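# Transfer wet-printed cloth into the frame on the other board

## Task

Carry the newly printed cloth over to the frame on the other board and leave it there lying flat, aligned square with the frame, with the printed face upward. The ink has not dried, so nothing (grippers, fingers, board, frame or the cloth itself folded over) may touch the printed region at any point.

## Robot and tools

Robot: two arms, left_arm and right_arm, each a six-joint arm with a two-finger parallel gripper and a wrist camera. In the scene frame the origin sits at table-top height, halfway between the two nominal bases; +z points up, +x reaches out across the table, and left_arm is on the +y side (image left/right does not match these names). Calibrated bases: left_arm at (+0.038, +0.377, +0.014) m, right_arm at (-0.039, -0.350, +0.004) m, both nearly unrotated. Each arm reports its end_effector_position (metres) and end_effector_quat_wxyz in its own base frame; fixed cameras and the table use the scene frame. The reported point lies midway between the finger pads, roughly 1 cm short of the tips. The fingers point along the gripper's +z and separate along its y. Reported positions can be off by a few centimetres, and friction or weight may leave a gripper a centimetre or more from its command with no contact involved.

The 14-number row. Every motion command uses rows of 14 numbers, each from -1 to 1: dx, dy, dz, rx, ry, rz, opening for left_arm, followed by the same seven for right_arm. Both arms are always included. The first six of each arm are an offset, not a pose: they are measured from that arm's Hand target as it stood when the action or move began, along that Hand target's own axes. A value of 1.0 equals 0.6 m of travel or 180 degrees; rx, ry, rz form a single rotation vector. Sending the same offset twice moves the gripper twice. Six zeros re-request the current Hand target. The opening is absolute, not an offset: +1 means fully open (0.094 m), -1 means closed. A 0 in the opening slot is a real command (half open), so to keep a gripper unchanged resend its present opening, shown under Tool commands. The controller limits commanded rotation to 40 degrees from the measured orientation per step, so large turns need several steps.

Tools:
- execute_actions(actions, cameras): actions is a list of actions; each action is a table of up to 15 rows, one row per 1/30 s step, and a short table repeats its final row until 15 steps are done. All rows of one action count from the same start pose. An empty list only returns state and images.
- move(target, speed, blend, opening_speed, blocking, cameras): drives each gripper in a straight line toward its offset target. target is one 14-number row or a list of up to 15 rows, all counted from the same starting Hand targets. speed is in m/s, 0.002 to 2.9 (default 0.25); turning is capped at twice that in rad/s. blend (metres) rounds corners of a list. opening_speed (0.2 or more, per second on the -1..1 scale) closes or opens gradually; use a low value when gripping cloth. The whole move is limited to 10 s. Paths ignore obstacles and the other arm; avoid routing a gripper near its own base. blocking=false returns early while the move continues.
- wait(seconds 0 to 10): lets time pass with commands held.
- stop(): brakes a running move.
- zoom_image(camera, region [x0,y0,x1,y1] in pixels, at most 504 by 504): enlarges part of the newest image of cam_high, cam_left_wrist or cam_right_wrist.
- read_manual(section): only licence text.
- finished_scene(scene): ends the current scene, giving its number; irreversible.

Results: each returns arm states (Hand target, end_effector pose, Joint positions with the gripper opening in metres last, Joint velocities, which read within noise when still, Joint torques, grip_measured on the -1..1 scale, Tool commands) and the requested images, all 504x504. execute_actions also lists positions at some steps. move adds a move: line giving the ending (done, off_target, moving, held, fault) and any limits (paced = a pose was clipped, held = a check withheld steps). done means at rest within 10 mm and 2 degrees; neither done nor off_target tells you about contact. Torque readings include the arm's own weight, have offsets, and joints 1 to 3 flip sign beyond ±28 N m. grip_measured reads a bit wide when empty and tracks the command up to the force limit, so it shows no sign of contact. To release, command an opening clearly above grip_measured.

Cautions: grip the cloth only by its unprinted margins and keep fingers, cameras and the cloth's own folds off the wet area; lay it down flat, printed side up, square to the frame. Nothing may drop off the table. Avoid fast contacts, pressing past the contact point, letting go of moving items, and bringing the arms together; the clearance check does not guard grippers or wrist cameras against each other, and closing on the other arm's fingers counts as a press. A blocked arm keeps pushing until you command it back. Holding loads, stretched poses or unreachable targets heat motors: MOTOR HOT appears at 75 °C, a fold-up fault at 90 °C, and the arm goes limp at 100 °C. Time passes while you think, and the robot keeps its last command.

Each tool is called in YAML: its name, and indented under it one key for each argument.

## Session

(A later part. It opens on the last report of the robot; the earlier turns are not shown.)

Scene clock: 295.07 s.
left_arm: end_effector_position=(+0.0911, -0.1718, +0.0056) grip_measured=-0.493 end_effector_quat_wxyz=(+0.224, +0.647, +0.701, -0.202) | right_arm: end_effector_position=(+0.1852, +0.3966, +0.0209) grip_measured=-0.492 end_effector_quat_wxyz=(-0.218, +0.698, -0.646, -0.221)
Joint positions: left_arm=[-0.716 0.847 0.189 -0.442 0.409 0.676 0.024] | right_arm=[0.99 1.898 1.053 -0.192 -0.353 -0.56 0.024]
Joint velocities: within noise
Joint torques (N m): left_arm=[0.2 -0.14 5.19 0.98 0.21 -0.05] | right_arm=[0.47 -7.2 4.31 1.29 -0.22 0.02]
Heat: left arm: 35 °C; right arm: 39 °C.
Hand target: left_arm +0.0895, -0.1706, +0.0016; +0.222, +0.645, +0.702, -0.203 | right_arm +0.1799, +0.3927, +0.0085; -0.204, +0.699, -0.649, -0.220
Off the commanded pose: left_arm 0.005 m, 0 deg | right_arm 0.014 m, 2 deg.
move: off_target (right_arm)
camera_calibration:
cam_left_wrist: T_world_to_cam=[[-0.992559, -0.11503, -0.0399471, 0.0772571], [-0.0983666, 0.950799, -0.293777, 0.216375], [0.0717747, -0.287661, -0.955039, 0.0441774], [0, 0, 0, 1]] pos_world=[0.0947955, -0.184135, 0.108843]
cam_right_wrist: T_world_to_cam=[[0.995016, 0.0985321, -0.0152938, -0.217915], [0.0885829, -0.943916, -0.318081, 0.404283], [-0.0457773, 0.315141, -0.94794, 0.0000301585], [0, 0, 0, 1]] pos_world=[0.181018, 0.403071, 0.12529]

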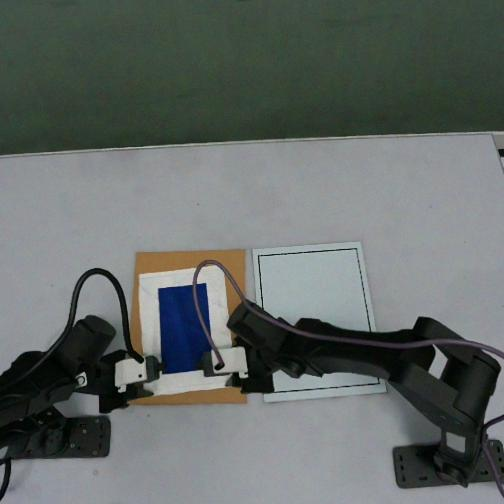

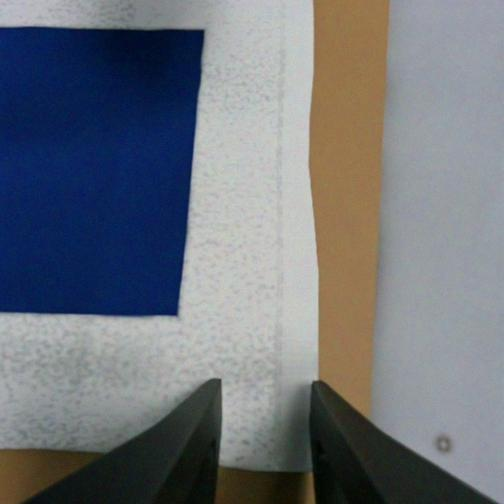

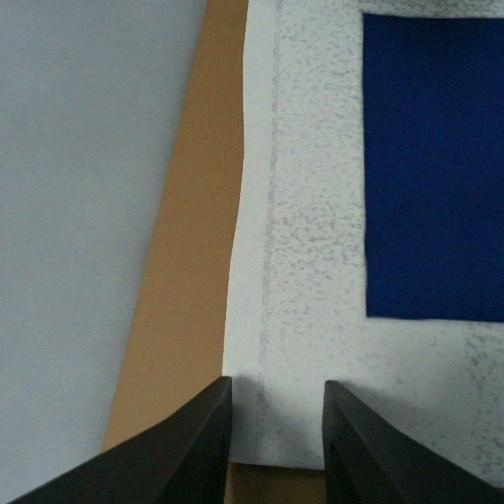

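move:
  target: [-0.0143,0,-0.0205,0,0,0,-0.49,-0.0143,0,-0.0205,0,0,0,-0.49]
  speed: 0.06
  cameras: []

move:
  target: [0.0006,-0.01,-0.0005,0,0,0,-0.4,-0.0006,0.01,0.0005,0,0,0,-0.4]
  speed: 0.06
  cameras: []

move:
  target: [0.0172,0,0.0246,0,0,0,-0.4,0.0191,0,0.0273,0,0,0,-0.4]
  speed: 0.06

move:
  target: [0,0,0,0,0,0,-0.75,0,0,0,0,0,0,-0.75]
  opening_speed: 0.2

zoom_image:
  camera: "cam_left_wrist"
  region: [150, 330, 350, 504]

zoom_image:
  camera: "cam_right_wrist"
  region: [150, 330, 350, 504]

Scene clock: 322.37 s.
left_arm: end_effector_position=(+0.0855, -0.1668, +0.0061) grip_measured=-0.493 end_effector_quat_wxyz=(+0.213, +0.647, +0.704, -0.202) | right_arm: end_effector_position=(+0.1848, +0.3960, +0.0204) grip_measured=-0.492 end_effector_quat_wxyz=(-0.216, +0.698, -0.646, -0.221)
Joint positions: left_arm=[-0.716 0.815 0.194 -0.503 0.408 0.676 0.024] | right_arm=[0.99 1.898 1.053 -0.196 -0.353 -0.56 0.024]
Joint velocities: within noise
Joint torques (N m): left_arm=[-0.09 -0.87 9.13 0.6 0.22 -0.06] | right_arm=[0.42 -9.87 6.24 0.79 -0.23 0.03]
Heat: left arm: 34 °C; right arm: 38 °C.
Hand target: left_arm +0.0894, -0.1706, +0.0166; +0.222, +0.645, +0.702, -0.203 | right_arm +0.1799, +0.3928, +0.0235; -0.204, +0.699, -0.649, -0.220
Off the commanded pose: left_arm 0.012 m, 1 deg | right_arm 0.007 m, 1 deg.
move: off_target (left_arm)
No camera images: "cameras" was empty.

Scene clock: 323.30 s.
left_arm: end_effector_position=(+0.0820, -0.1677, +0.0093) grip_measured=-0.403 end_effector_quat_wxyz=(+0.216, +0.646, +0.703, -0.201) | right_arm: end_effector_position=(+0.1816, +0.3973, +0.0205) grip_measured=-0.402 end_effector_quat_wxyz=(-0.214, +0.698, -0.647, -0.221)
Joint positions: left_arm=[-0.749 0.771 0.194 -0.528 0.392 0.644 0.028] | right_arm=[1 1.897 1.053 -0.197 -0.349 -0.55 0.028]
Joint velocities: within noise
Joint torques (N m): left_arm=[-0.55 -0.92 8.4 0.69 0.21 -0.04] | right_arm=[0.96 -10.61 5.05 0.89 -0.19 0.05]
Heat: left arm: 34 °C; right arm: 38 °C.
Hand target: left_arm +0.0834, -0.1706, +0.0166; +0.222, +0.646, +0.702, -0.203 | right_arm +0.1738, +0.3928, +0.0235; -0.204, +0.699, -0.649, -0.220
Off the commanded pose: left_arm 0.008 m, 1 deg | right_arm 0.009 m, 1 deg.
move: done
No camera images: "cameras" was empty.

Scene clock: 324.47 s.
left_arm: end_effector_position=(+0.0871, -0.1728, +0.0043) grip_measured=-0.403 end_effector_quat_wxyz=(+0.229, +0.646, +0.699, -0.202) | right_arm: end_effector_position=(+0.1824, +0.4001, +0.0202) grip_measured=-0.402 end_effector_quat_wxyz=(-0.227, +0.696, -0.642, -0.226)
Joint positions: left_arm=[-0.749 0.812 0.168 -0.434 0.393 0.644 0.028] | right_arm=[1 1.897 1.034 -0.148 -0.354 -0.549 0.028]
Joint velocities: within noise
Joint torques (N m): left_arm=[-0.21 0.13 5.15 0.92 0.19 -0.08] | right_arm=[0.95 -7.13 4 1.2 -0.14 0.04]
Heat: left arm: 34 °C; right arm: 38 °C.
Hand target: left_arm +0.0834, -0.1707, -0.0014; +0.222, +0.646, +0.702, -0.203 | right_arm +0.1738, +0.3928, +0.0035; -0.204, +0.699, -0.649, -0.220
Off the commanded pose: left_arm 0.007 m, 1 deg | right_arm 0.020 m, 3 deg.
move: off_target (right_arm)
camera_calibration:
cam_left_wrist: T_world_to_cam=[[-0.992126, -0.115992, -0.0472486, 0.0729887], [-0.0965589, 0.948632, -0.301286, 0.216096], [0.0797684, -0.294351, -0.952362, 0.0410751], [0, 0, 0, 1]] pos_world=[0.0900035, -0.184439, 0.107674]
cam_right_wrist: T_world_to_cam=[[0.995005, 0.0995928, -0.0067559, -0.216152], [0.0915067, -0.937075, -0.336923, 0.404659], [-0.0398859, 0.334622, -0.941508, -0.0108355], [0, 0, 0, 1]] pos_world=[0.177612, 0.404348, 0.124677]

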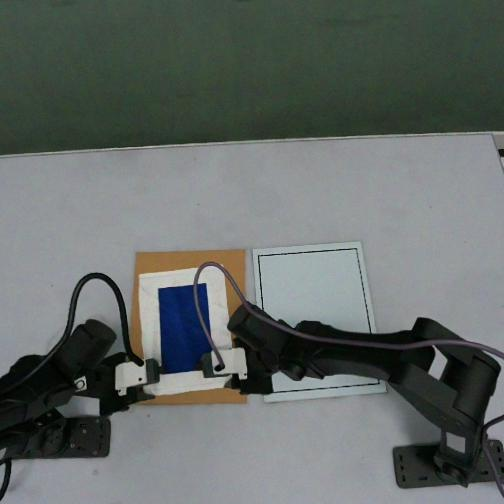

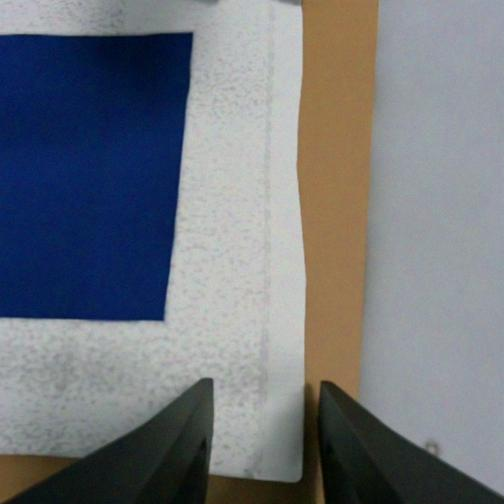

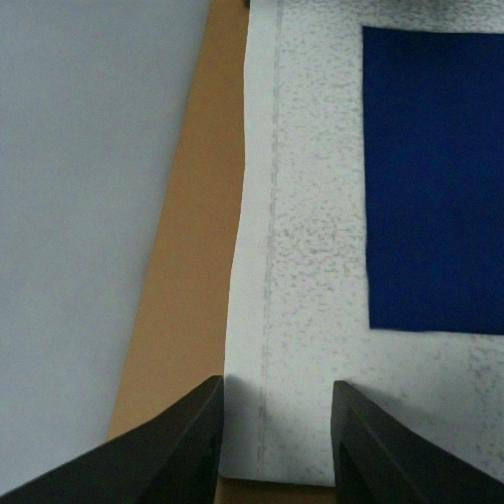

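Scene clock: 326.43 s.
left_arm: end_effector_position=(+0.0883, -0.1740, +0.0053) grip_measured=-0.747 end_effector_quat_wxyz=(+0.233, +0.646, +0.698, -0.202) | right_arm: end_effector_position=(+0.1813, +0.4012, +0.0205) grip_measured=-0.748 end_effector_quat_wxyz=(-0.228, +0.697, -0.641, -0.226)
Joint positions: left_arm=[-0.749 0.812 0.168 -0.426 0.394 0.644 0.012] | right_arm=[1.003 1.897 1.034 -0.146 -0.354 -0.549 0.012]
Joint velocities: within noise
Joint torques (N m): left_arm=[-0.4 0.2 5.08 0.91 0.21 -0.09] | right_arm=[0.7 -7.21 4.04 1.16 -0.13 0.03]
Heat: left arm: 34 °C; right arm: 38 °C.
Hand target: left_arm +0.0834, -0.1707, -0.0014; +0.222, +0.646, +0.702, -0.203 | right_arm +0.1738, +0.3928, +0.0035; -0.204, +0.699, -0.649, -0.220
Off the commanded pose: left_arm 0.009 m, 1 deg | right_arm 0.020 m, 3 deg.
move: off_target (right_arm)
camera_calibration:
cam_left_wrist: T_world_to_cam=[[-0.99187, -0.11607, -0.0521777, 0.0740645], [-0.0946513, 0.94693, -0.307189, 0.21719], [0.0850641, -0.299753, -0.950217, 0.0401097], [0, 0, 0, 1]] pos_world=[0.0906077, -0.185044, 0.108696]
cam_right_wrist: T_world_to_cam=[[0.994689, 0.102785, -0.00531328, -0.216365], [0.0949132, -0.936029, -0.338882, 0.404973], [-0.0398053, 0.336578, -0.940814, -0.0117062], [0, 0, 0, 1]] pos_world=[0.176312, 0.405246, 0.125075]

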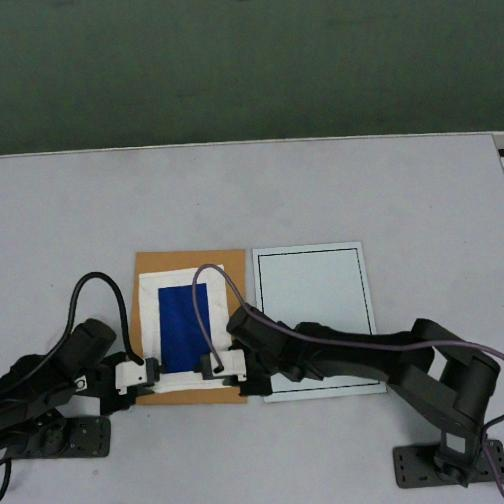

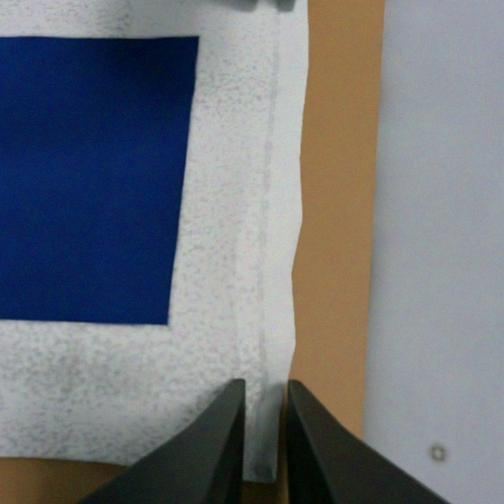

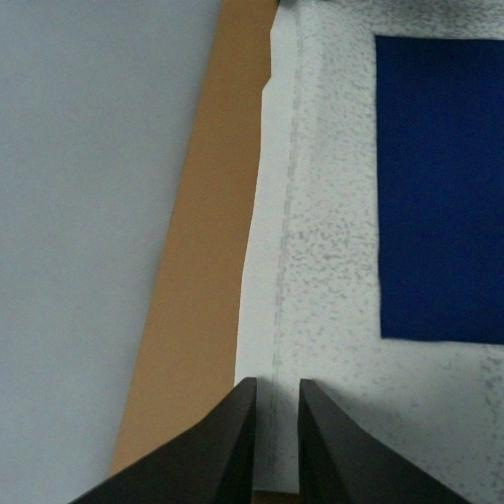

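Scaled by 2.520.

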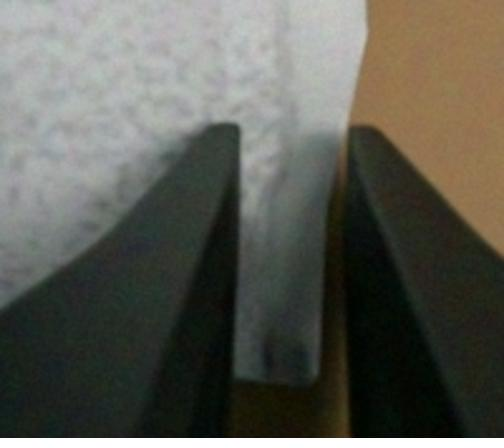

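Scaled by 2.520.

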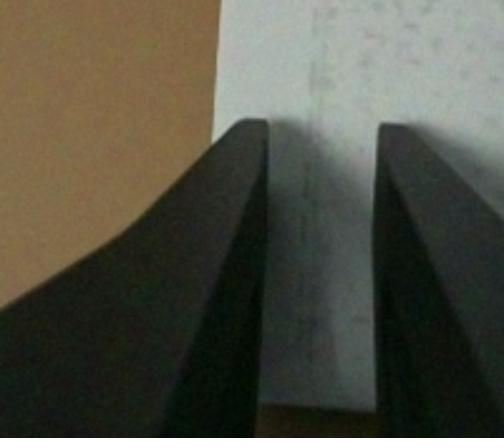

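move:
  target: [0,0,0,0,0,0,-1,0,0,0,0,0,0,-0.75]
  opening_speed: 0.2

zoom_image:
  camera: "cam_left_wrist"
  region: [150, 330, 350, 504]

Scene clock: 331.27 s.
left_arm: end_effector_position=(+0.0885, -0.1741, +0.0054) grip_measured=-0.938 end_effector_quat_wxyz=(+0.234, +0.646, +0.698, -0.202) | right_arm: end_effector_position=(+0.1813, +0.4012, +0.0205) grip_measured=-0.748 end_effector_quat_wxyz=(-0.228, +0.697, -0.641, -0.226)
Joint positions: left_arm=[-0.749 0.812 0.168 -0.425 0.393 0.644 0.003] | right_arm=[1.003 1.897 1.034 -0.146 -0.354 -0.549 0.012]
Joint velocities: within noise
Joint torques (N m): left_arm=[-0.39 0.12 5.19 0.9 0.2 -0.09] | right_arm=[0.66 -7.15 4.07 1.19 -0.13 0.03]
Heat: left arm: 34 °C; right arm: 37 °C.
Hand target: left_arm +0.0834, -0.1706, -0.0014; +0.222, +0.646, +0.702, -0.203 | right_arm +0.1738, +0.3928, +0.0035; -0.204, +0.699, -0.649, -0.220
Off the commanded pose: left_arm 0.009 m, 1 deg | right_arm 0.020 m, 3 deg.
move: off_target (right_arm)
camera_calibration:
cam_left_wrist: T_world_to_cam=[[-0.991803, -0.116207, -0.0531271, 0.0742303], [-0.0944399, 0.946749, -0.30781, 0.217341], [0.0860677, -0.30027, -0.949963, 0.039955], [0, 0, 0, 1]] pos_world=[0.0907087, -0.185144, 0.108799]
cam_right_wrist: T_world_to_cam=[[0.994689, 0.102785, -0.00531328, -0.216365], [0.0949132, -0.936029, -0.338882, 0.404973], [-0.0398053, 0.336578, -0.940814, -0.0117062], [0, 0, 0, 1]] pos_world=[0.176312, 0.405246, 0.125075]

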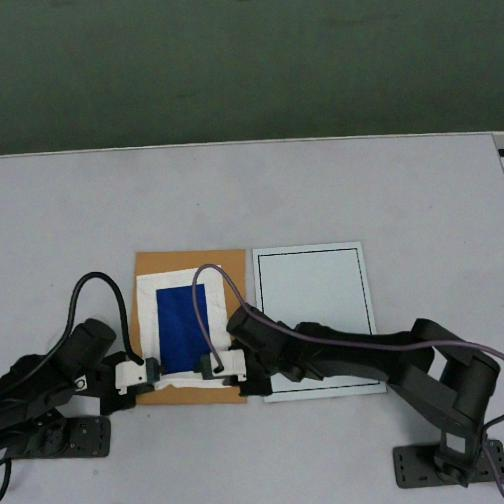

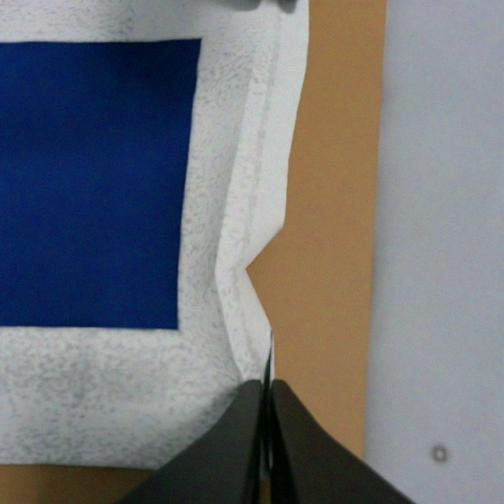

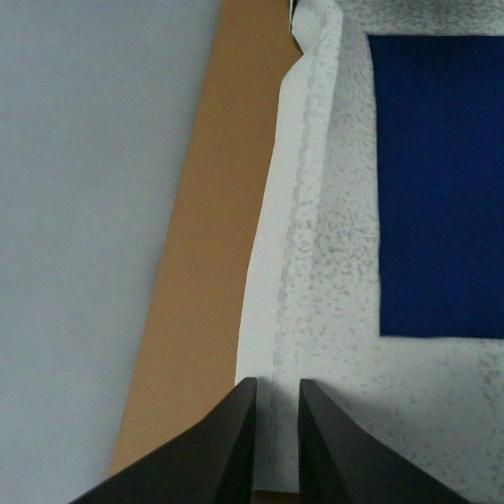

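Scaled by 2.520.

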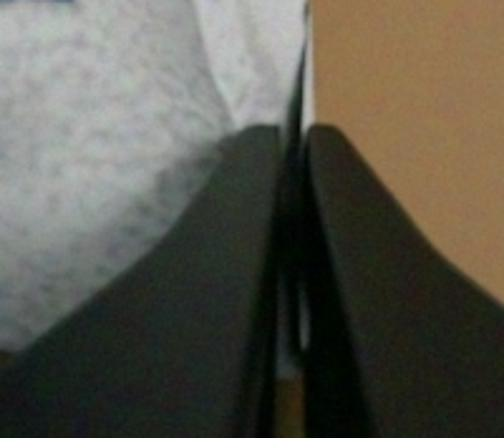

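move:
  target: [0,0,0,0,0,0,-1,-0.0191,0,-0.0273,0,0,0,-0.4]
  speed: 0.06
  cameras: []

move:
  target: [0,0,0,0,0,0,-1,0.0032,0.0145,-0.0227,0,0,0,-0.4]
  speed: 0.06
  cameras: ["cam_right_wrist"]

move:
  target: [0,0,0,0,0,0,-1,0.0287,0,0.041,0,0,0,-0.4]
  speed: 0.06

Scene clock: 340.87 s.
left_arm: end_effector_position=(+0.0885, -0.1741, +0.0054) grip_measured=-0.938 end_effector_quat_wxyz=(+0.234, +0.646, +0.698, -0.202) | right_arm: end_effector_position=(+0.1789, +0.3976, +0.0197) grip_measured=-0.402 end_effector_quat_wxyz=(-0.219, +0.698, -0.644, -0.225)
Joint positions: left_arm=[-0.749 0.812 0.168 -0.425 0.393 0.644 0.003] | right_arm=[1.004 1.891 1.034 -0.17 -0.354 -0.548 0.028]
Joint velocities: within noise
Joint torques (N m): left_arm=[-0.39 0.09 5.27 0.89 0.17 -0.06] | right_arm=[0.64 -10.19 6.46 0.65 -0.11 0.05]
Heat: left arm: 34 °C; right arm: 37 °C.
Hand target: left_arm +0.0834, -0.1706, -0.0014; +0.222, +0.646, +0.702, -0.203 | right_arm +0.1738, +0.3928, +0.0235; -0.204, +0.699, -0.649, -0.220
Off the commanded pose: left_arm 0.009 m, 1 deg | right_arm 0.008 m, 2 deg.
move: done
No camera images: "cameras" was empty.

Scene clock: 341.83 s.
left_arm: end_effector_position=(+0.0885, -0.1741, +0.0054) grip_measured=-0.938 end_effector_quat_wxyz=(+0.234, +0.646, +0.698, -0.202) | right_arm: end_effector_position=(+0.1713, +0.3851, +0.0263) grip_measured=-0.402 end_effector_quat_wxyz=(-0.202, +0.699, -0.651, -0.218)
Joint positions: left_arm=[-0.749 0.812 0.168 -0.425 0.393 0.644 0.003] | right_arm=[1.007 1.843 1.022 -0.244 -0.344 -0.545 0.028]
Joint velocities: within noise
Joint torques (N m): left_arm=[-0.29 0.16 5.14 0.89 0.18 -0.08] | right_arm=[0.72 -10.91 4.57 1.07 -0.22 0.04]
Heat: left arm: 34 °C; right arm: 37 °C.
Hand target: left_arm +0.0834, -0.1706, -0.0014; +0.222, +0.646, +0.702, -0.203 | right_arm +0.1658, +0.3829, +0.0336; -0.204, +0.699, -0.649, -0.220
Off the commanded pose: left_arm 0.009 m, 1 deg | right_arm 0.009 m, 0 deg.
move: done
camera_calibration:
cam_right_wrist: T_world_to_cam=[[0.994613, 0.0974928, -0.0352188, -0.201888], [0.0830258, -0.952669, -0.292454, 0.400001], [-0.062064, 0.287954, -0.955631, 0.0217004], [0, 0, 0, 1]] pos_world=[0.168937, 0.394502, 0.130609]
Images, in order (width x height): cam_right_wrist 504x504.

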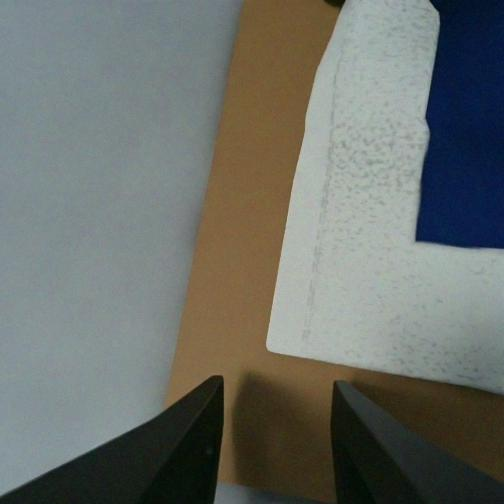

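Scene clock: 342.93 s.
left_arm: end_effector_position=(+0.0885, -0.1741, +0.0054) grip_measured=-0.938 end_effector_quat_wxyz=(+0.234, +0.646, +0.698, -0.202) | right_arm: end_effector_position=(+0.1724, +0.3878, +0.0173) grip_measured=-0.402 end_effector_quat_wxyz=(-0.221, +0.697, -0.645, -0.223)
Joint positions: left_arm=[-0.749 0.812 0.168 -0.425 0.393 0.644 0.003] | right_arm=[1.007 1.857 0.973 -0.14 -0.347 -0.544 0.028]
Joint velocities: within noise
Joint torques (N m): left_arm=[-0.38 0.2 5.16 0.89 0.19 -0.07] | right_arm=[0.65 -6.72 4.12 1.29 -0.17 0.03]
Heat: left arm: 34 °C; right arm: 37 °C.
Hand target: left_arm +0.0834, -0.1706, -0.0014; +0.222, +0.646, +0.702, -0.203 | right_arm +0.1659, +0.3828, +0.0036; -0.204, +0.699, -0.649, -0.220
Off the commanded pose: left_arm 0.009 m, 1 deg | right_arm 0.016 m, 2 deg.
move: off_target (right_arm)
camera_calibration:
cam_left_wrist: T_world_to_cam=[[-0.991803, -0.116207, -0.0531271, 0.0742303], [-0.0944399, 0.946749, -0.30781, 0.217341], [0.0860677, -0.30027, -0.949963, 0.039955], [0, 0, 0, 1]] pos_world=[0.0907087, -0.185144, 0.108799]
cam_right_wrist: T_world_to_cam=[[0.995035, 0.0986268, -0.013349, -0.204464], [0.0889845, -0.94168, -0.324532, 0.395048], [-0.044578, 0.321733, -0.945781, -0.00400755], [0, 0, 0, 1]] pos_world=[0.168117, 0.393463, 0.121686]

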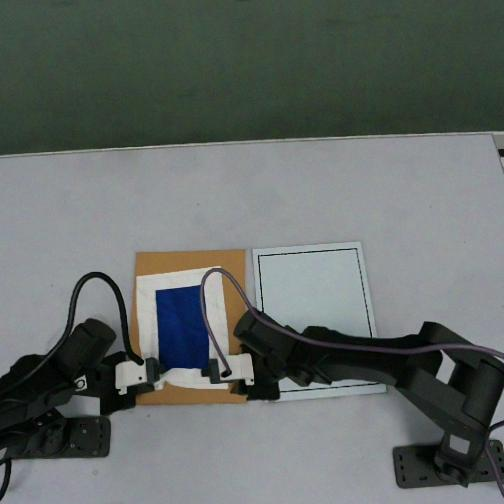

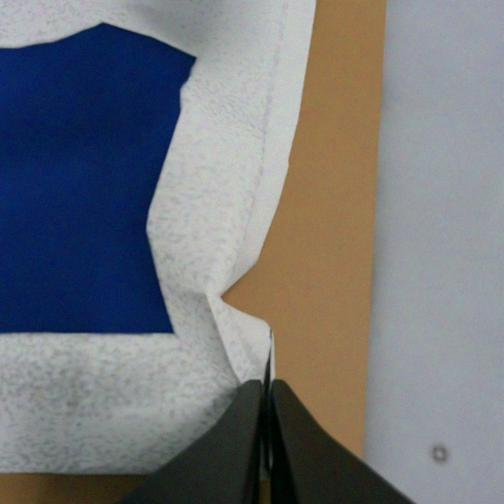

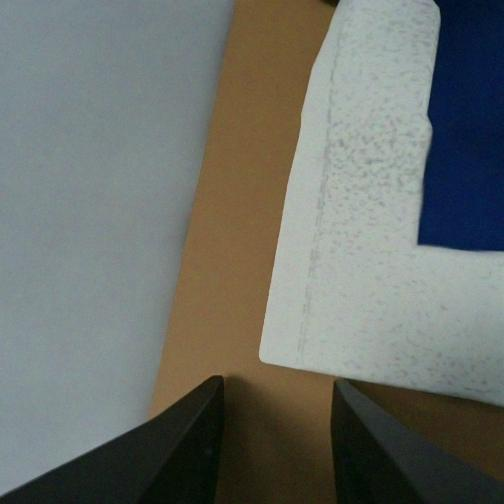

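move:
  target:
    - [0,0,0,0,0,0,-1,-0.0382,0,-0.0546,0,0,0,-0.4]
    - [0,0,0,0,0,0,-1,-0.07,-0.018,-0.0325,0,0,0,-0.4]
  speed: 0.08

Scene clock: 353.77 s.
left_arm: end_effector_position=(+0.0885, -0.1741, +0.0054) grip_measured=-0.938 end_effector_quat_wxyz=(+0.234, +0.646, +0.698, -0.202) | right_arm: end_effector_position=(+0.1752, +0.4012, +0.0409) grip_measured=-0.402 end_effector_quat_wxyz=(-0.204, +0.699, -0.650, -0.218)
Joint positions: left_arm=[-0.749 0.812 0.168 -0.425 0.393 0.644 0.003] | right_arm=[1.022 1.863 1.113 -0.306 -0.337 -0.532 0.028]
Joint velocities: within noise
Joint torques (N m): left_arm=[-0.2 0.13 5.08 0.88 0.17 -0.09] | right_arm=[0.64 -7.92 7.87 1.08 -0.23 0.04]
Heat: left arm: 34 °C; right arm: 37 °C.
Hand target: left_arm +0.0834, -0.1706, -0.0014; +0.222, +0.646, +0.702, -0.203 | right_arm +0.1749, +0.4068, +0.0436; -0.204, +0.699, -0.649, -0.220
Off the commanded pose: left_arm 0.009 m, 1 deg | right_arm 0.006 m, 0 deg.
move: done
camera_calibration:
cam_left_wrist: T_world_to_cam=[[-0.991803, -0.116207, -0.0531271, 0.0742303], [-0.0944399, 0.946749, -0.30781, 0.217341], [0.0860677, -0.30027, -0.949963, 0.039955], [0, 0, 0, 1]] pos_world=[0.0907087, -0.185144, 0.108799]
cam_right_wrist: T_world_to_cam=[[0.994633, 0.0982066, -0.0325727, -0.207153], [0.0842445, -0.951434, -0.296101, 0.418642], [-0.0600699, 0.291768, -0.954601, 0.0293252], [0, 0, 0, 1]] pos_world=[0.172535, 0.410098, 0.145207]

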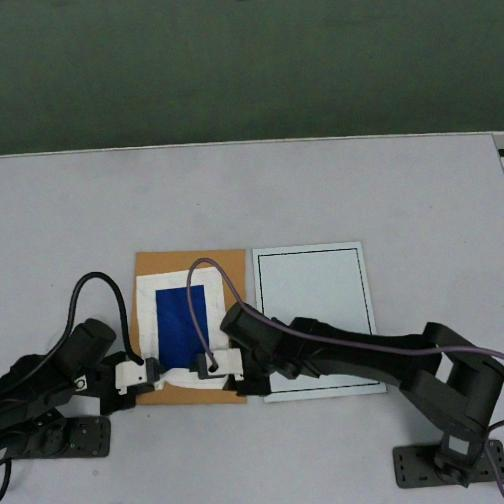

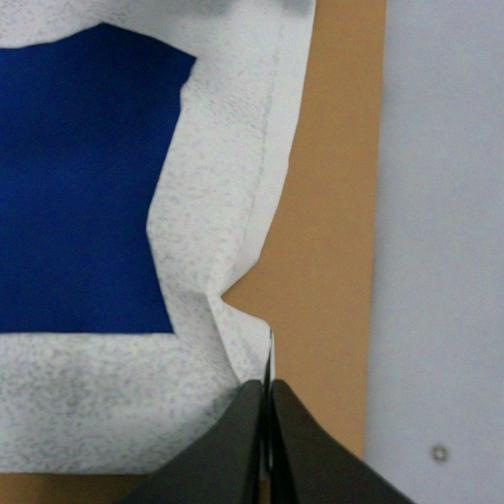

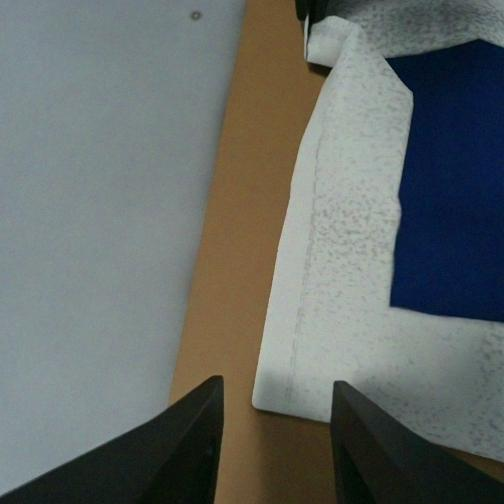

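move:
  target:
    - [0,0,0,0,0,0,-1,-0.0107,-0.0043,0.0075,0,0,0,-0.4]
    - [0,0,0,0,0,0,-1,0.0275,-0.0043,0.0621,0,0,0,-0.4]
  speed: 0.06

Scene clock: 361.07 s.
left_arm: end_effector_position=(+0.0885, -0.1741, +0.0054) grip_measured=-0.938 end_effector_quat_wxyz=(+0.234, +0.646, +0.698, -0.202) | right_arm: end_effector_position=(+0.1843, +0.4206, +0.0210) grip_measured=-0.402 end_effector_quat_wxyz=(-0.225, +0.697, -0.643, -0.224)
Joint positions: left_arm=[-0.749 0.812 0.168 -0.425 0.393 0.644 0.003] | right_arm=[1.027 1.955 1.124 -0.178 -0.338 -0.526 0.028]
Joint velocities: within noise
Joint torques (N m): left_arm=[-0.44 0.17 5.03 0.9 0.19 -0.09] | right_arm=[0.81 -7.42 4.26 1.3 -0.15 0.04]
Heat: left arm: 33 °C; right arm: 36 °C.
Hand target: left_arm +0.0834, -0.1706, -0.0014; +0.222, +0.646, +0.702, -0.203 | right_arm +0.1769, +0.4148, +0.0037; -0.204, +0.699, -0.649, -0.220
Off the commanded pose: left_arm 0.009 m, 1 deg | right_arm 0.020 m, 3 deg.
move: off_target (right_arm)
camera_calibration:
cam_left_wrist: T_world_to_cam=[[-0.991803, -0.116207, -0.0531271, 0.0742303], [-0.0944399, 0.946749, -0.30781, 0.217341], [0.0860677, -0.30027, -0.949963, 0.039955], [0, 0, 0, 1]] pos_world=[0.0907087, -0.185144, 0.108799]
cam_right_wrist: T_world_to_cam=[[0.995004, 0.0994437, -0.00882983, -0.219917], [0.0908979, -0.938959, -0.331803, 0.424793], [-0.0412866, 0.329343, -0.943307, -0.0143383], [0, 0, 0, 1]] pos_world=[0.179613, 0.425454, 0.12548]

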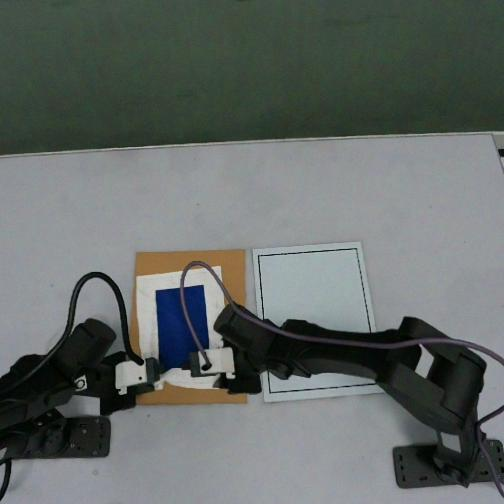

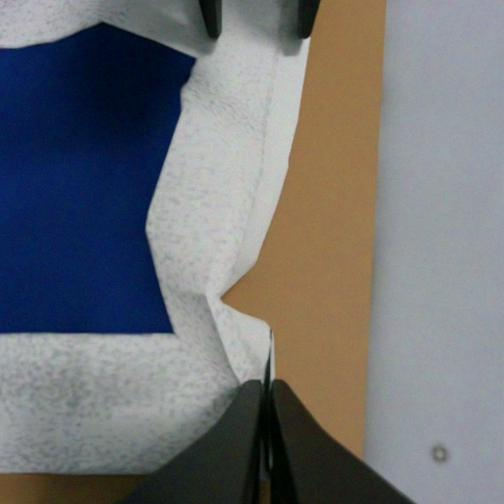

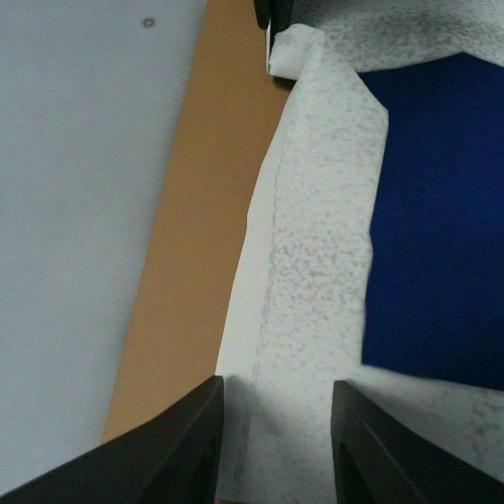

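move:
  target:
    - [0,0,0,0,0,0,-1,-0.0382,0,-0.0546,0,0,0,-0.4]
    - [0,0,0,0,0,0,-1,-0.0228,0.0164,-0.0654,0,0,0,-0.4]
  speed: 0.08
  cameras: ["cam_right_wrist"]

move:
  target: [0,0,0,0,0,0,-1,0.0382,0,0.0546,0,0,0,-0.4]
  speed: 0.06
  cameras: ["cam_right_wrist"]

Scene clock: 368.43 s.
left_arm: end_effector_position=(+0.0885, -0.1741, +0.0054) grip_measured=-0.938 end_effector_quat_wxyz=(+0.234, +0.646, +0.698, -0.202) | right_arm: end_effector_position=(+0.1736, +0.4059, +0.0373) grip_measured=-0.402 end_effector_quat_wxyz=(-0.204, +0.699, -0.650, -0.218)
Joint positions: left_arm=[-0.749 0.812 0.168 -0.425 0.393 0.644 0.003] | right_arm=[1.032 1.881 1.121 -0.294 -0.332 -0.522 0.028]
Joint velocities: within noise
Joint torques (N m): left_arm=[-0.4 -0.02 5.11 0.89 0.18 -0.1] | right_arm=[0.61 -11.32 4.64 1.07 -0.2 0.06]
Heat: left arm: 33 °C; right arm: 37 °C.
Hand target: left_arm +0.0834, -0.1706, -0.0014; +0.222, +0.646, +0.702, -0.203 | right_arm +0.1679, +0.4028, +0.0436; -0.204, +0.699, -0.649, -0.220
Off the commanded pose: left_arm 0.009 m, 1 deg | right_arm 0.009 m, 0 deg.
move: done
camera_calibration:
cam_right_wrist: T_world_to_cam=[[0.994596, 0.0982405, -0.0335824, -0.206126], [0.0840337, -0.951706, -0.295287, 0.422399], [-0.0609697, 0.290869, -0.954818, 0.0249269], [0, 0, 0, 1]] pos_world=[0.171036, 0.414999, 0.141607]
Images, in order (width x height): cam_right_wrist 504x504.

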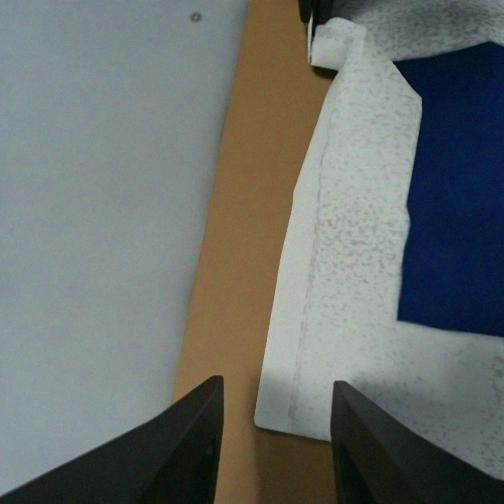

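Scene clock: 369.70 s.
left_arm: end_effector_position=(+0.0885, -0.1741, +0.0054) grip_measured=-0.938 end_effector_quat_wxyz=(+0.234, +0.646, +0.698, -0.202) | right_arm: end_effector_position=(+0.1750, +0.4092, +0.0200) grip_measured=-0.402 end_effector_quat_wxyz=(-0.225, +0.697, -0.643, -0.224)
Joint positions: left_arm=[-0.749 0.812 0.168 -0.425 0.393 0.644 0.003] | right_arm=[1.032 1.91 1.054 -0.151 -0.335 -0.522 0.028]
Joint velocities: within noise
Joint torques (N m): left_arm=[-0.51 0.18 5.09 0.89 0.21 -0.13] | right_arm=[0.69 -7.08 4.16 1.27 -0.18 0.04]
Heat: left arm: 33 °C; right arm: 37 °C.
Hand target: left_arm +0.0834, -0.1706, -0.0014; +0.222, +0.646, +0.702, -0.203 | right_arm +0.1679, +0.4027, +0.0035; -0.203, +0.699, -0.649, -0.220
Off the commanded pose: left_arm 0.009 m, 1 deg | right_arm 0.019 m, 3 deg.
move: off_target (right_arm)
camera_calibration:
cam_right_wrist: T_world_to_cam=[[0.994905, 0.10051, -0.00790911, -0.209968], [0.0922003, -0.938774, -0.331967, 0.414239], [-0.0407908, 0.329546, -0.943258, -0.012057], [0, 0, 0, 1]] pos_world=[0.170213, 0.413954, 0.12448]
Images, in order (width x height): cam_right_wrist 504x504.

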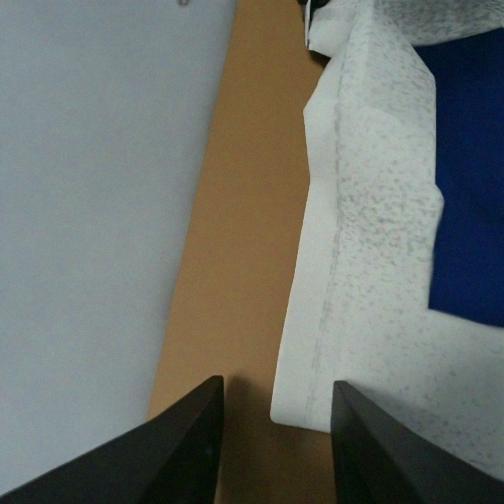

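move:
  target:
    - [0,0,0,0,0,0,-1,-0.0382,0,-0.0546,0,0,0,-0.4]
    - [0,0,0,0,0,0,-1,-0.0499,-0.0112,-0.0466,0,0,0,-0.4]
  speed: 0.08
  cameras: ["cam_right_wrist"]

move:
  target: [0,0,0,0,0,0,-1,0.0363,0,0.0519,0,0,0,-0.4]
  speed: 0.06
  cameras: ["cam_right_wrist"]

Scene clock: 378.73 s.
left_arm: end_effector_position=(+0.0885, -0.1741, +0.0054) grip_measured=-0.938 end_effector_quat_wxyz=(+0.234, +0.646, +0.698, -0.202) | right_arm: end_effector_position=(+0.1736, +0.4059, +0.0355) grip_measured=-0.402 end_effector_quat_wxyz=(-0.198, +0.699, -0.652, -0.217)
Joint positions: left_arm=[-0.749 0.812 0.168 -0.425 0.393 0.644 0.003] | right_arm=[1.032 1.89 1.132 -0.307 -0.332 -0.521 0.028]
Joint velocities: within noise
Joint torques (N m): left_arm=[-0.24 0.12 5.05 0.91 0.19 -0.07] | right_arm=[0.49 -9.17 7.69 1.07 -0.21 0.03]
Heat: left arm: 33 °C; right arm: 37 °C.
Hand target: left_arm +0.0834, -0.1706, -0.0014; +0.222, +0.646, +0.702, -0.203 | right_arm +0.1741, +0.4118, +0.0437; -0.204, +0.699, -0.649, -0.220
Off the commanded pose: left_arm 0.009 m, 1 deg | right_arm 0.010 m, 1 deg.
move: done
camera_calibration:
cam_right_wrist: T_world_to_cam=[[0.994466, 0.0967471, -0.0409464, -0.205418], [0.081114, -0.954802, -0.285961, 0.423221], [-0.0667616, 0.281058, -0.957366, 0.0283068], [0, 0, 0, 1]] pos_world=[0.171842, 0.41601, 0.139714]
Images, in order (width x height): cam_right_wrist 504x504.

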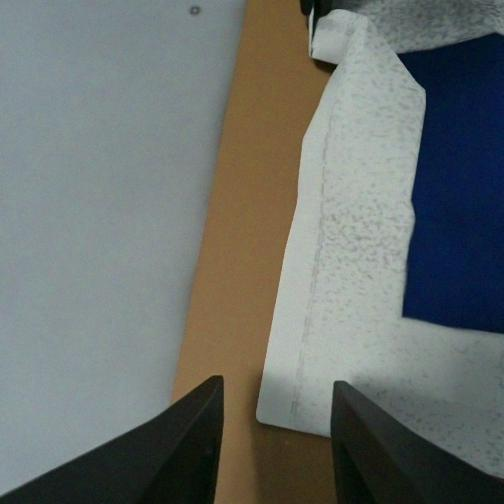

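Scene clock: 379.87 s.
left_arm: end_effector_position=(+0.0885, -0.1741, +0.0054) grip_measured=-0.938 end_effector_quat_wxyz=(+0.234, +0.646, +0.698, -0.202) | right_arm: end_effector_position=(+0.1798, +0.4168, +0.0207) grip_measured=-0.402 end_effector_quat_wxyz=(-0.221, +0.697, -0.645, -0.223)
Joint positions: left_arm=[-0.749 0.812 0.168 -0.425 0.393 0.644 0.003] | right_arm=[1.032 1.94 1.106 -0.182 -0.334 -0.521 0.028]
Joint velocities: within noise
Joint torques (N m): left_arm=[-0.39 0.16 5.2 0.89 0.17 -0.08] | right_arm=[0.51 -7.46 4.34 1.31 -0.18 0.01]
Heat: left arm: 33 °C; right arm: 37 °C.
Hand target: left_arm +0.0834, -0.1706, -0.0014; +0.222, +0.646, +0.702, -0.203 | right_arm +0.1740, +0.4117, +0.0057; -0.204, +0.699, -0.649, -0.220
Off the commanded pose: left_arm 0.009 m, 1 deg | right_arm 0.017 m, 2 deg.
move: off_target (right_arm)
camera_calibration:
cam_right_wrist: T_world_to_cam=[[0.995017, 0.0988855, -0.0127922, -0.214716], [0.0893859, -0.941475, -0.325016, 0.422746], [-0.044183, 0.322253, -0.945622, -0.0100114], [0, 0, 0, 1]] pos_world=[0.175416, 0.422463, 0.125186]
Images, in order (width x height): cam_right_wrist 504x504.

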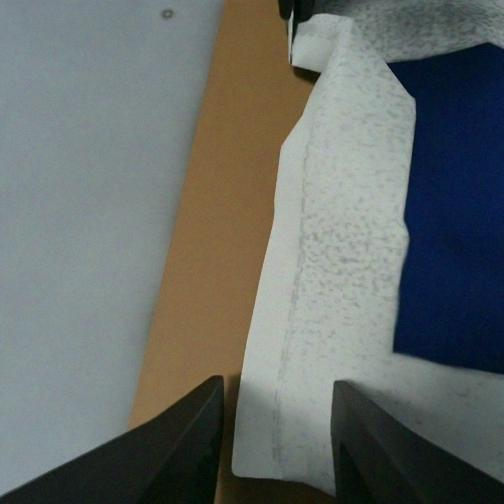

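move:
  target: [0,0,0,0,0,0,-1,0,0,0,0,0,0,-1]
  opening_speed: 0.2

zoom_image:
  camera: "cam_right_wrist"
  region: [150, 330, 350, 504]

Scene clock: 387.37 s.
left_arm: end_effector_position=(+0.0885, -0.1741, +0.0054) grip_measured=-0.938 end_effector_quat_wxyz=(+0.234, +0.646, +0.698, -0.202) | right_arm: end_effector_position=(+0.1809, +0.4186, +0.0209) grip_measured=-0.941 end_effector_quat_wxyz=(-0.225, +0.697, -0.643, -0.224)
Joint positions: left_arm=[-0.749 0.812 0.168 -0.425 0.393 0.644 0.003] | right_arm=[1.032 1.943 1.106 -0.17 -0.334 -0.521 0.003]
Joint velocities: within noise
Joint torques (N m): left_arm=[-0.38 0.14 5.07 0.92 0.2 -0.11] | right_arm=[0.53 -7.61 4.4 1.21 -0.18 0.02]
Heat: left arm: 33 °C; right arm: 36 °C.
Hand target: left_arm +0.0834, -0.1706, -0.0014; +0.222, +0.646, +0.702, -0.203 | right_arm +0.1740, +0.4117, +0.0056; -0.204, +0.699, -0.649, -0.220
Off the commanded pose: left_arm 0.009 m, 1 deg | right_arm 0.018 m, 3 deg.
move: off_target (right_arm)
camera_calibration:
cam_left_wrist: T_world_to_cam=[[-0.991803, -0.116207, -0.0531271, 0.0742303], [-0.0944399, 0.946749, -0.30781, 0.217341], [0.0860677, -0.30027, -0.949963, 0.039955], [0, 0, 0, 1]] pos_world=[0.0907087, -0.185144, 0.108799]
cam_right_wrist: T_world_to_cam=[[0.995066, 0.0989225, -0.00763044, -0.216076], [0.0908037, -0.938988, -0.331747, 0.423231], [-0.0399822, 0.329418, -0.943337, -0.0141801], [0, 0, 0, 1]] pos_world=[0.176012, 0.423454, 0.12538]

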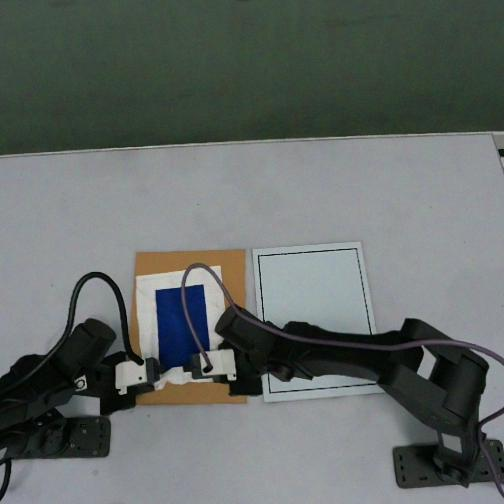

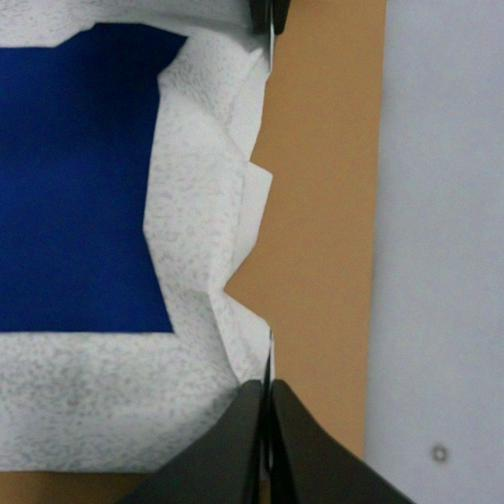

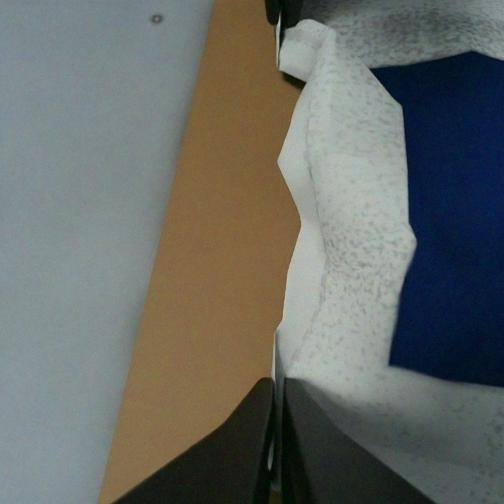

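Scaled by 2.520.

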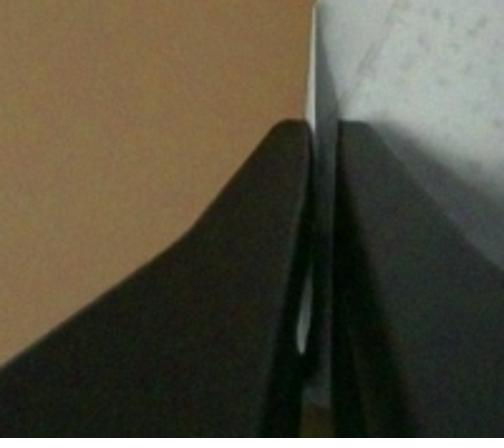

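move:
  target: [-0.0574,0,-0.0819,0,0,0,-1,-0.0574,0,-0.0819,0,0,0,-1]
  speed: 0.05

Scene clock: 395.57 s.
left_arm: end_effector_position=(+0.0820, -0.1688, +0.0484) grip_measured=-0.938 end_effector_quat_wxyz=(+0.215, +0.647, +0.703, -0.202) | right_arm: end_effector_position=(+0.1733, +0.4062, +0.0460) grip_measured=-0.941 end_effector_quat_wxyz=(-0.189, +0.699, -0.655, -0.216)
Joint positions: left_arm=[-0.754 0.709 0.342 -0.737 0.391 0.639 0.003] | right_arm=[1.033 1.881 1.177 -0.38 -0.334 -0.521 0.003]
Joint velocities: within noise
Joint torques (N m): left_arm=[-0.17 -0.64 9.48 0.65 0.2 -0.04] | right_arm=[0.5 -11.54 7.9 0.92 -0.19 0]
Heat: left arm: 33 °C; right arm: 37 °C.
Hand target: left_arm +0.0833, -0.1706, +0.0586; +0.222, +0.646, +0.702, -0.203 | right_arm +0.1741, +0.4119, +0.0656; -0.204, +0.699, -0.649, -0.220
Off the commanded pose: left_arm 0.010 m, 1 deg | right_arm 0.020 m, 2 deg.
move: off_target (right_arm)
camera_calibration:
cam_left_wrist: T_world_to_cam=[[-0.992994, -0.114754, -0.0281769, 0.0697972], [-0.102387, 0.954637, -0.279617, 0.225518], [0.0589859, -0.274773, -0.959698, 0.0900964], [0, 0, 0, 1]] pos_world=[0.087084, -0.182522, 0.151491]
cam_right_wrist: T_world_to_cam=[[0.993815, 0.0972557, -0.0536071, -0.204201], [0.0791798, -0.959033, -0.272005, 0.428039], [-0.077865, 0.266078, -0.960802, 0.0463588], [0, 0, 0, 1]] pos_world=[0.172655, 0.418028, 0.150023]

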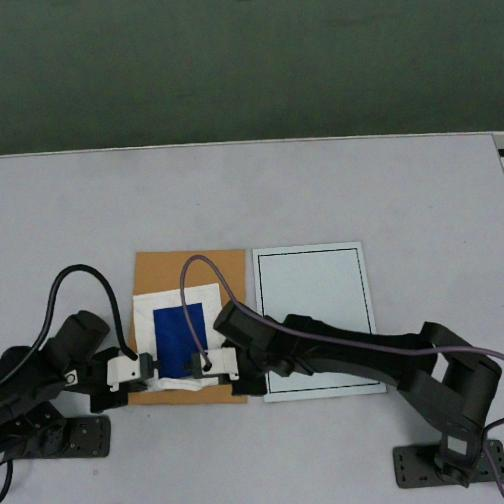

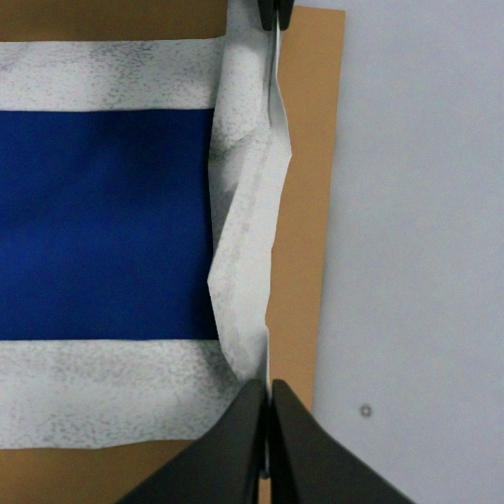

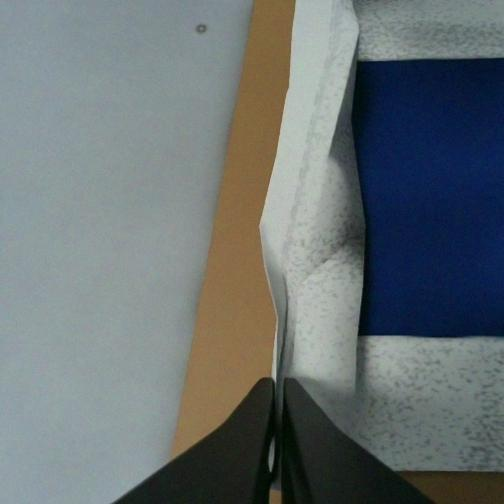

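move:
  target: [-0.0956,0,-0.1365,0,0,0,-1,-0.1052,0,-0.1502,0,0,0,-1]
  speed: 0.06

Scene clock: 403.80 s.
left_arm: end_effector_position=(+0.0836, -0.1704, +0.1499) grip_measured=-0.938 end_effector_quat_wxyz=(+0.218, +0.646, +0.703, -0.202) | right_arm: end_effector_position=(+0.1756, +0.4101, +0.1529) grip_measured=-0.941 end_effector_quat_wxyz=(-0.184, +0.700, -0.656, -0.215)
Joint positions: left_arm=[-0.754 0.747 0.752 -1.105 0.391 0.638 0.003] | right_arm=[1.033 1.803 1.521 -0.812 -0.334 -0.521 0.003]
Joint velocities: within noise
Joint torques (N m): left_arm=[-0.1 0.24 9.26 0.7 0.19 -0.04] | right_arm=[0.47 -11.43 8.77 0.95 -0.2 0.02]
Heat: left arm: 32 °C; right arm: 40 °C.
Hand target: left_arm +0.0832, -0.1707, +0.1586; +0.222, +0.646, +0.702, -0.203 | right_arm +0.1741, +0.4120, +0.1756; -0.203, +0.699, -0.649, -0.220
Off the commanded pose: left_arm 0.009 m, 0 deg | right_arm 0.023 m, 2 deg.
move: off_target (right_arm)
camera_calibration:
cam_left_wrist: T_world_to_cam=[[-0.992801, -0.115516, -0.0316489, 0.0744519], [-0.101875, 0.953384, -0.284042, 0.255952], [0.0629851, -0.278773, -0.958289, 0.185799], [0, 0, 0, 1]] pos_world=[0.0882886, -0.183625, 0.253107]
cam_right_wrist: T_world_to_cam=[[0.993538, 0.0968005, -0.0592541, -0.20003], [0.0778795, -0.961239, -0.264489, 0.460615], [-0.08256, 0.258165, -0.962567, 0.152564], [0, 0, 0, 1]] pos_world=[0.175461, 0.422737, 0.256828]

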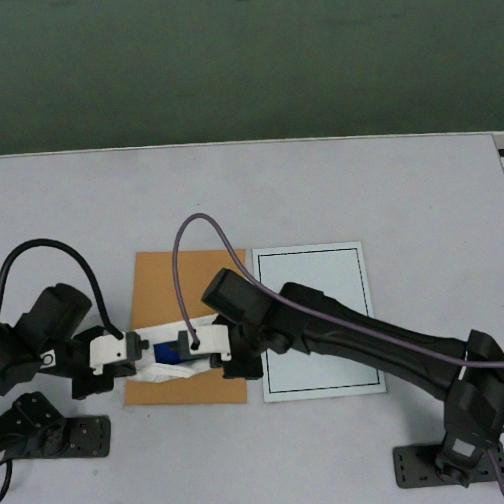

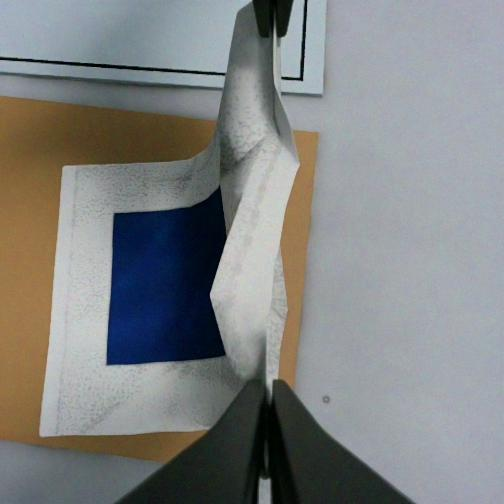

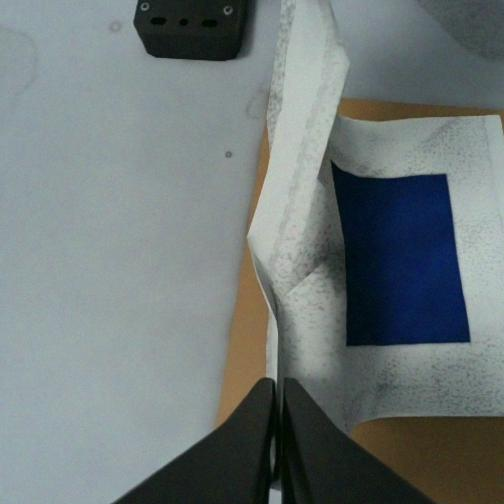

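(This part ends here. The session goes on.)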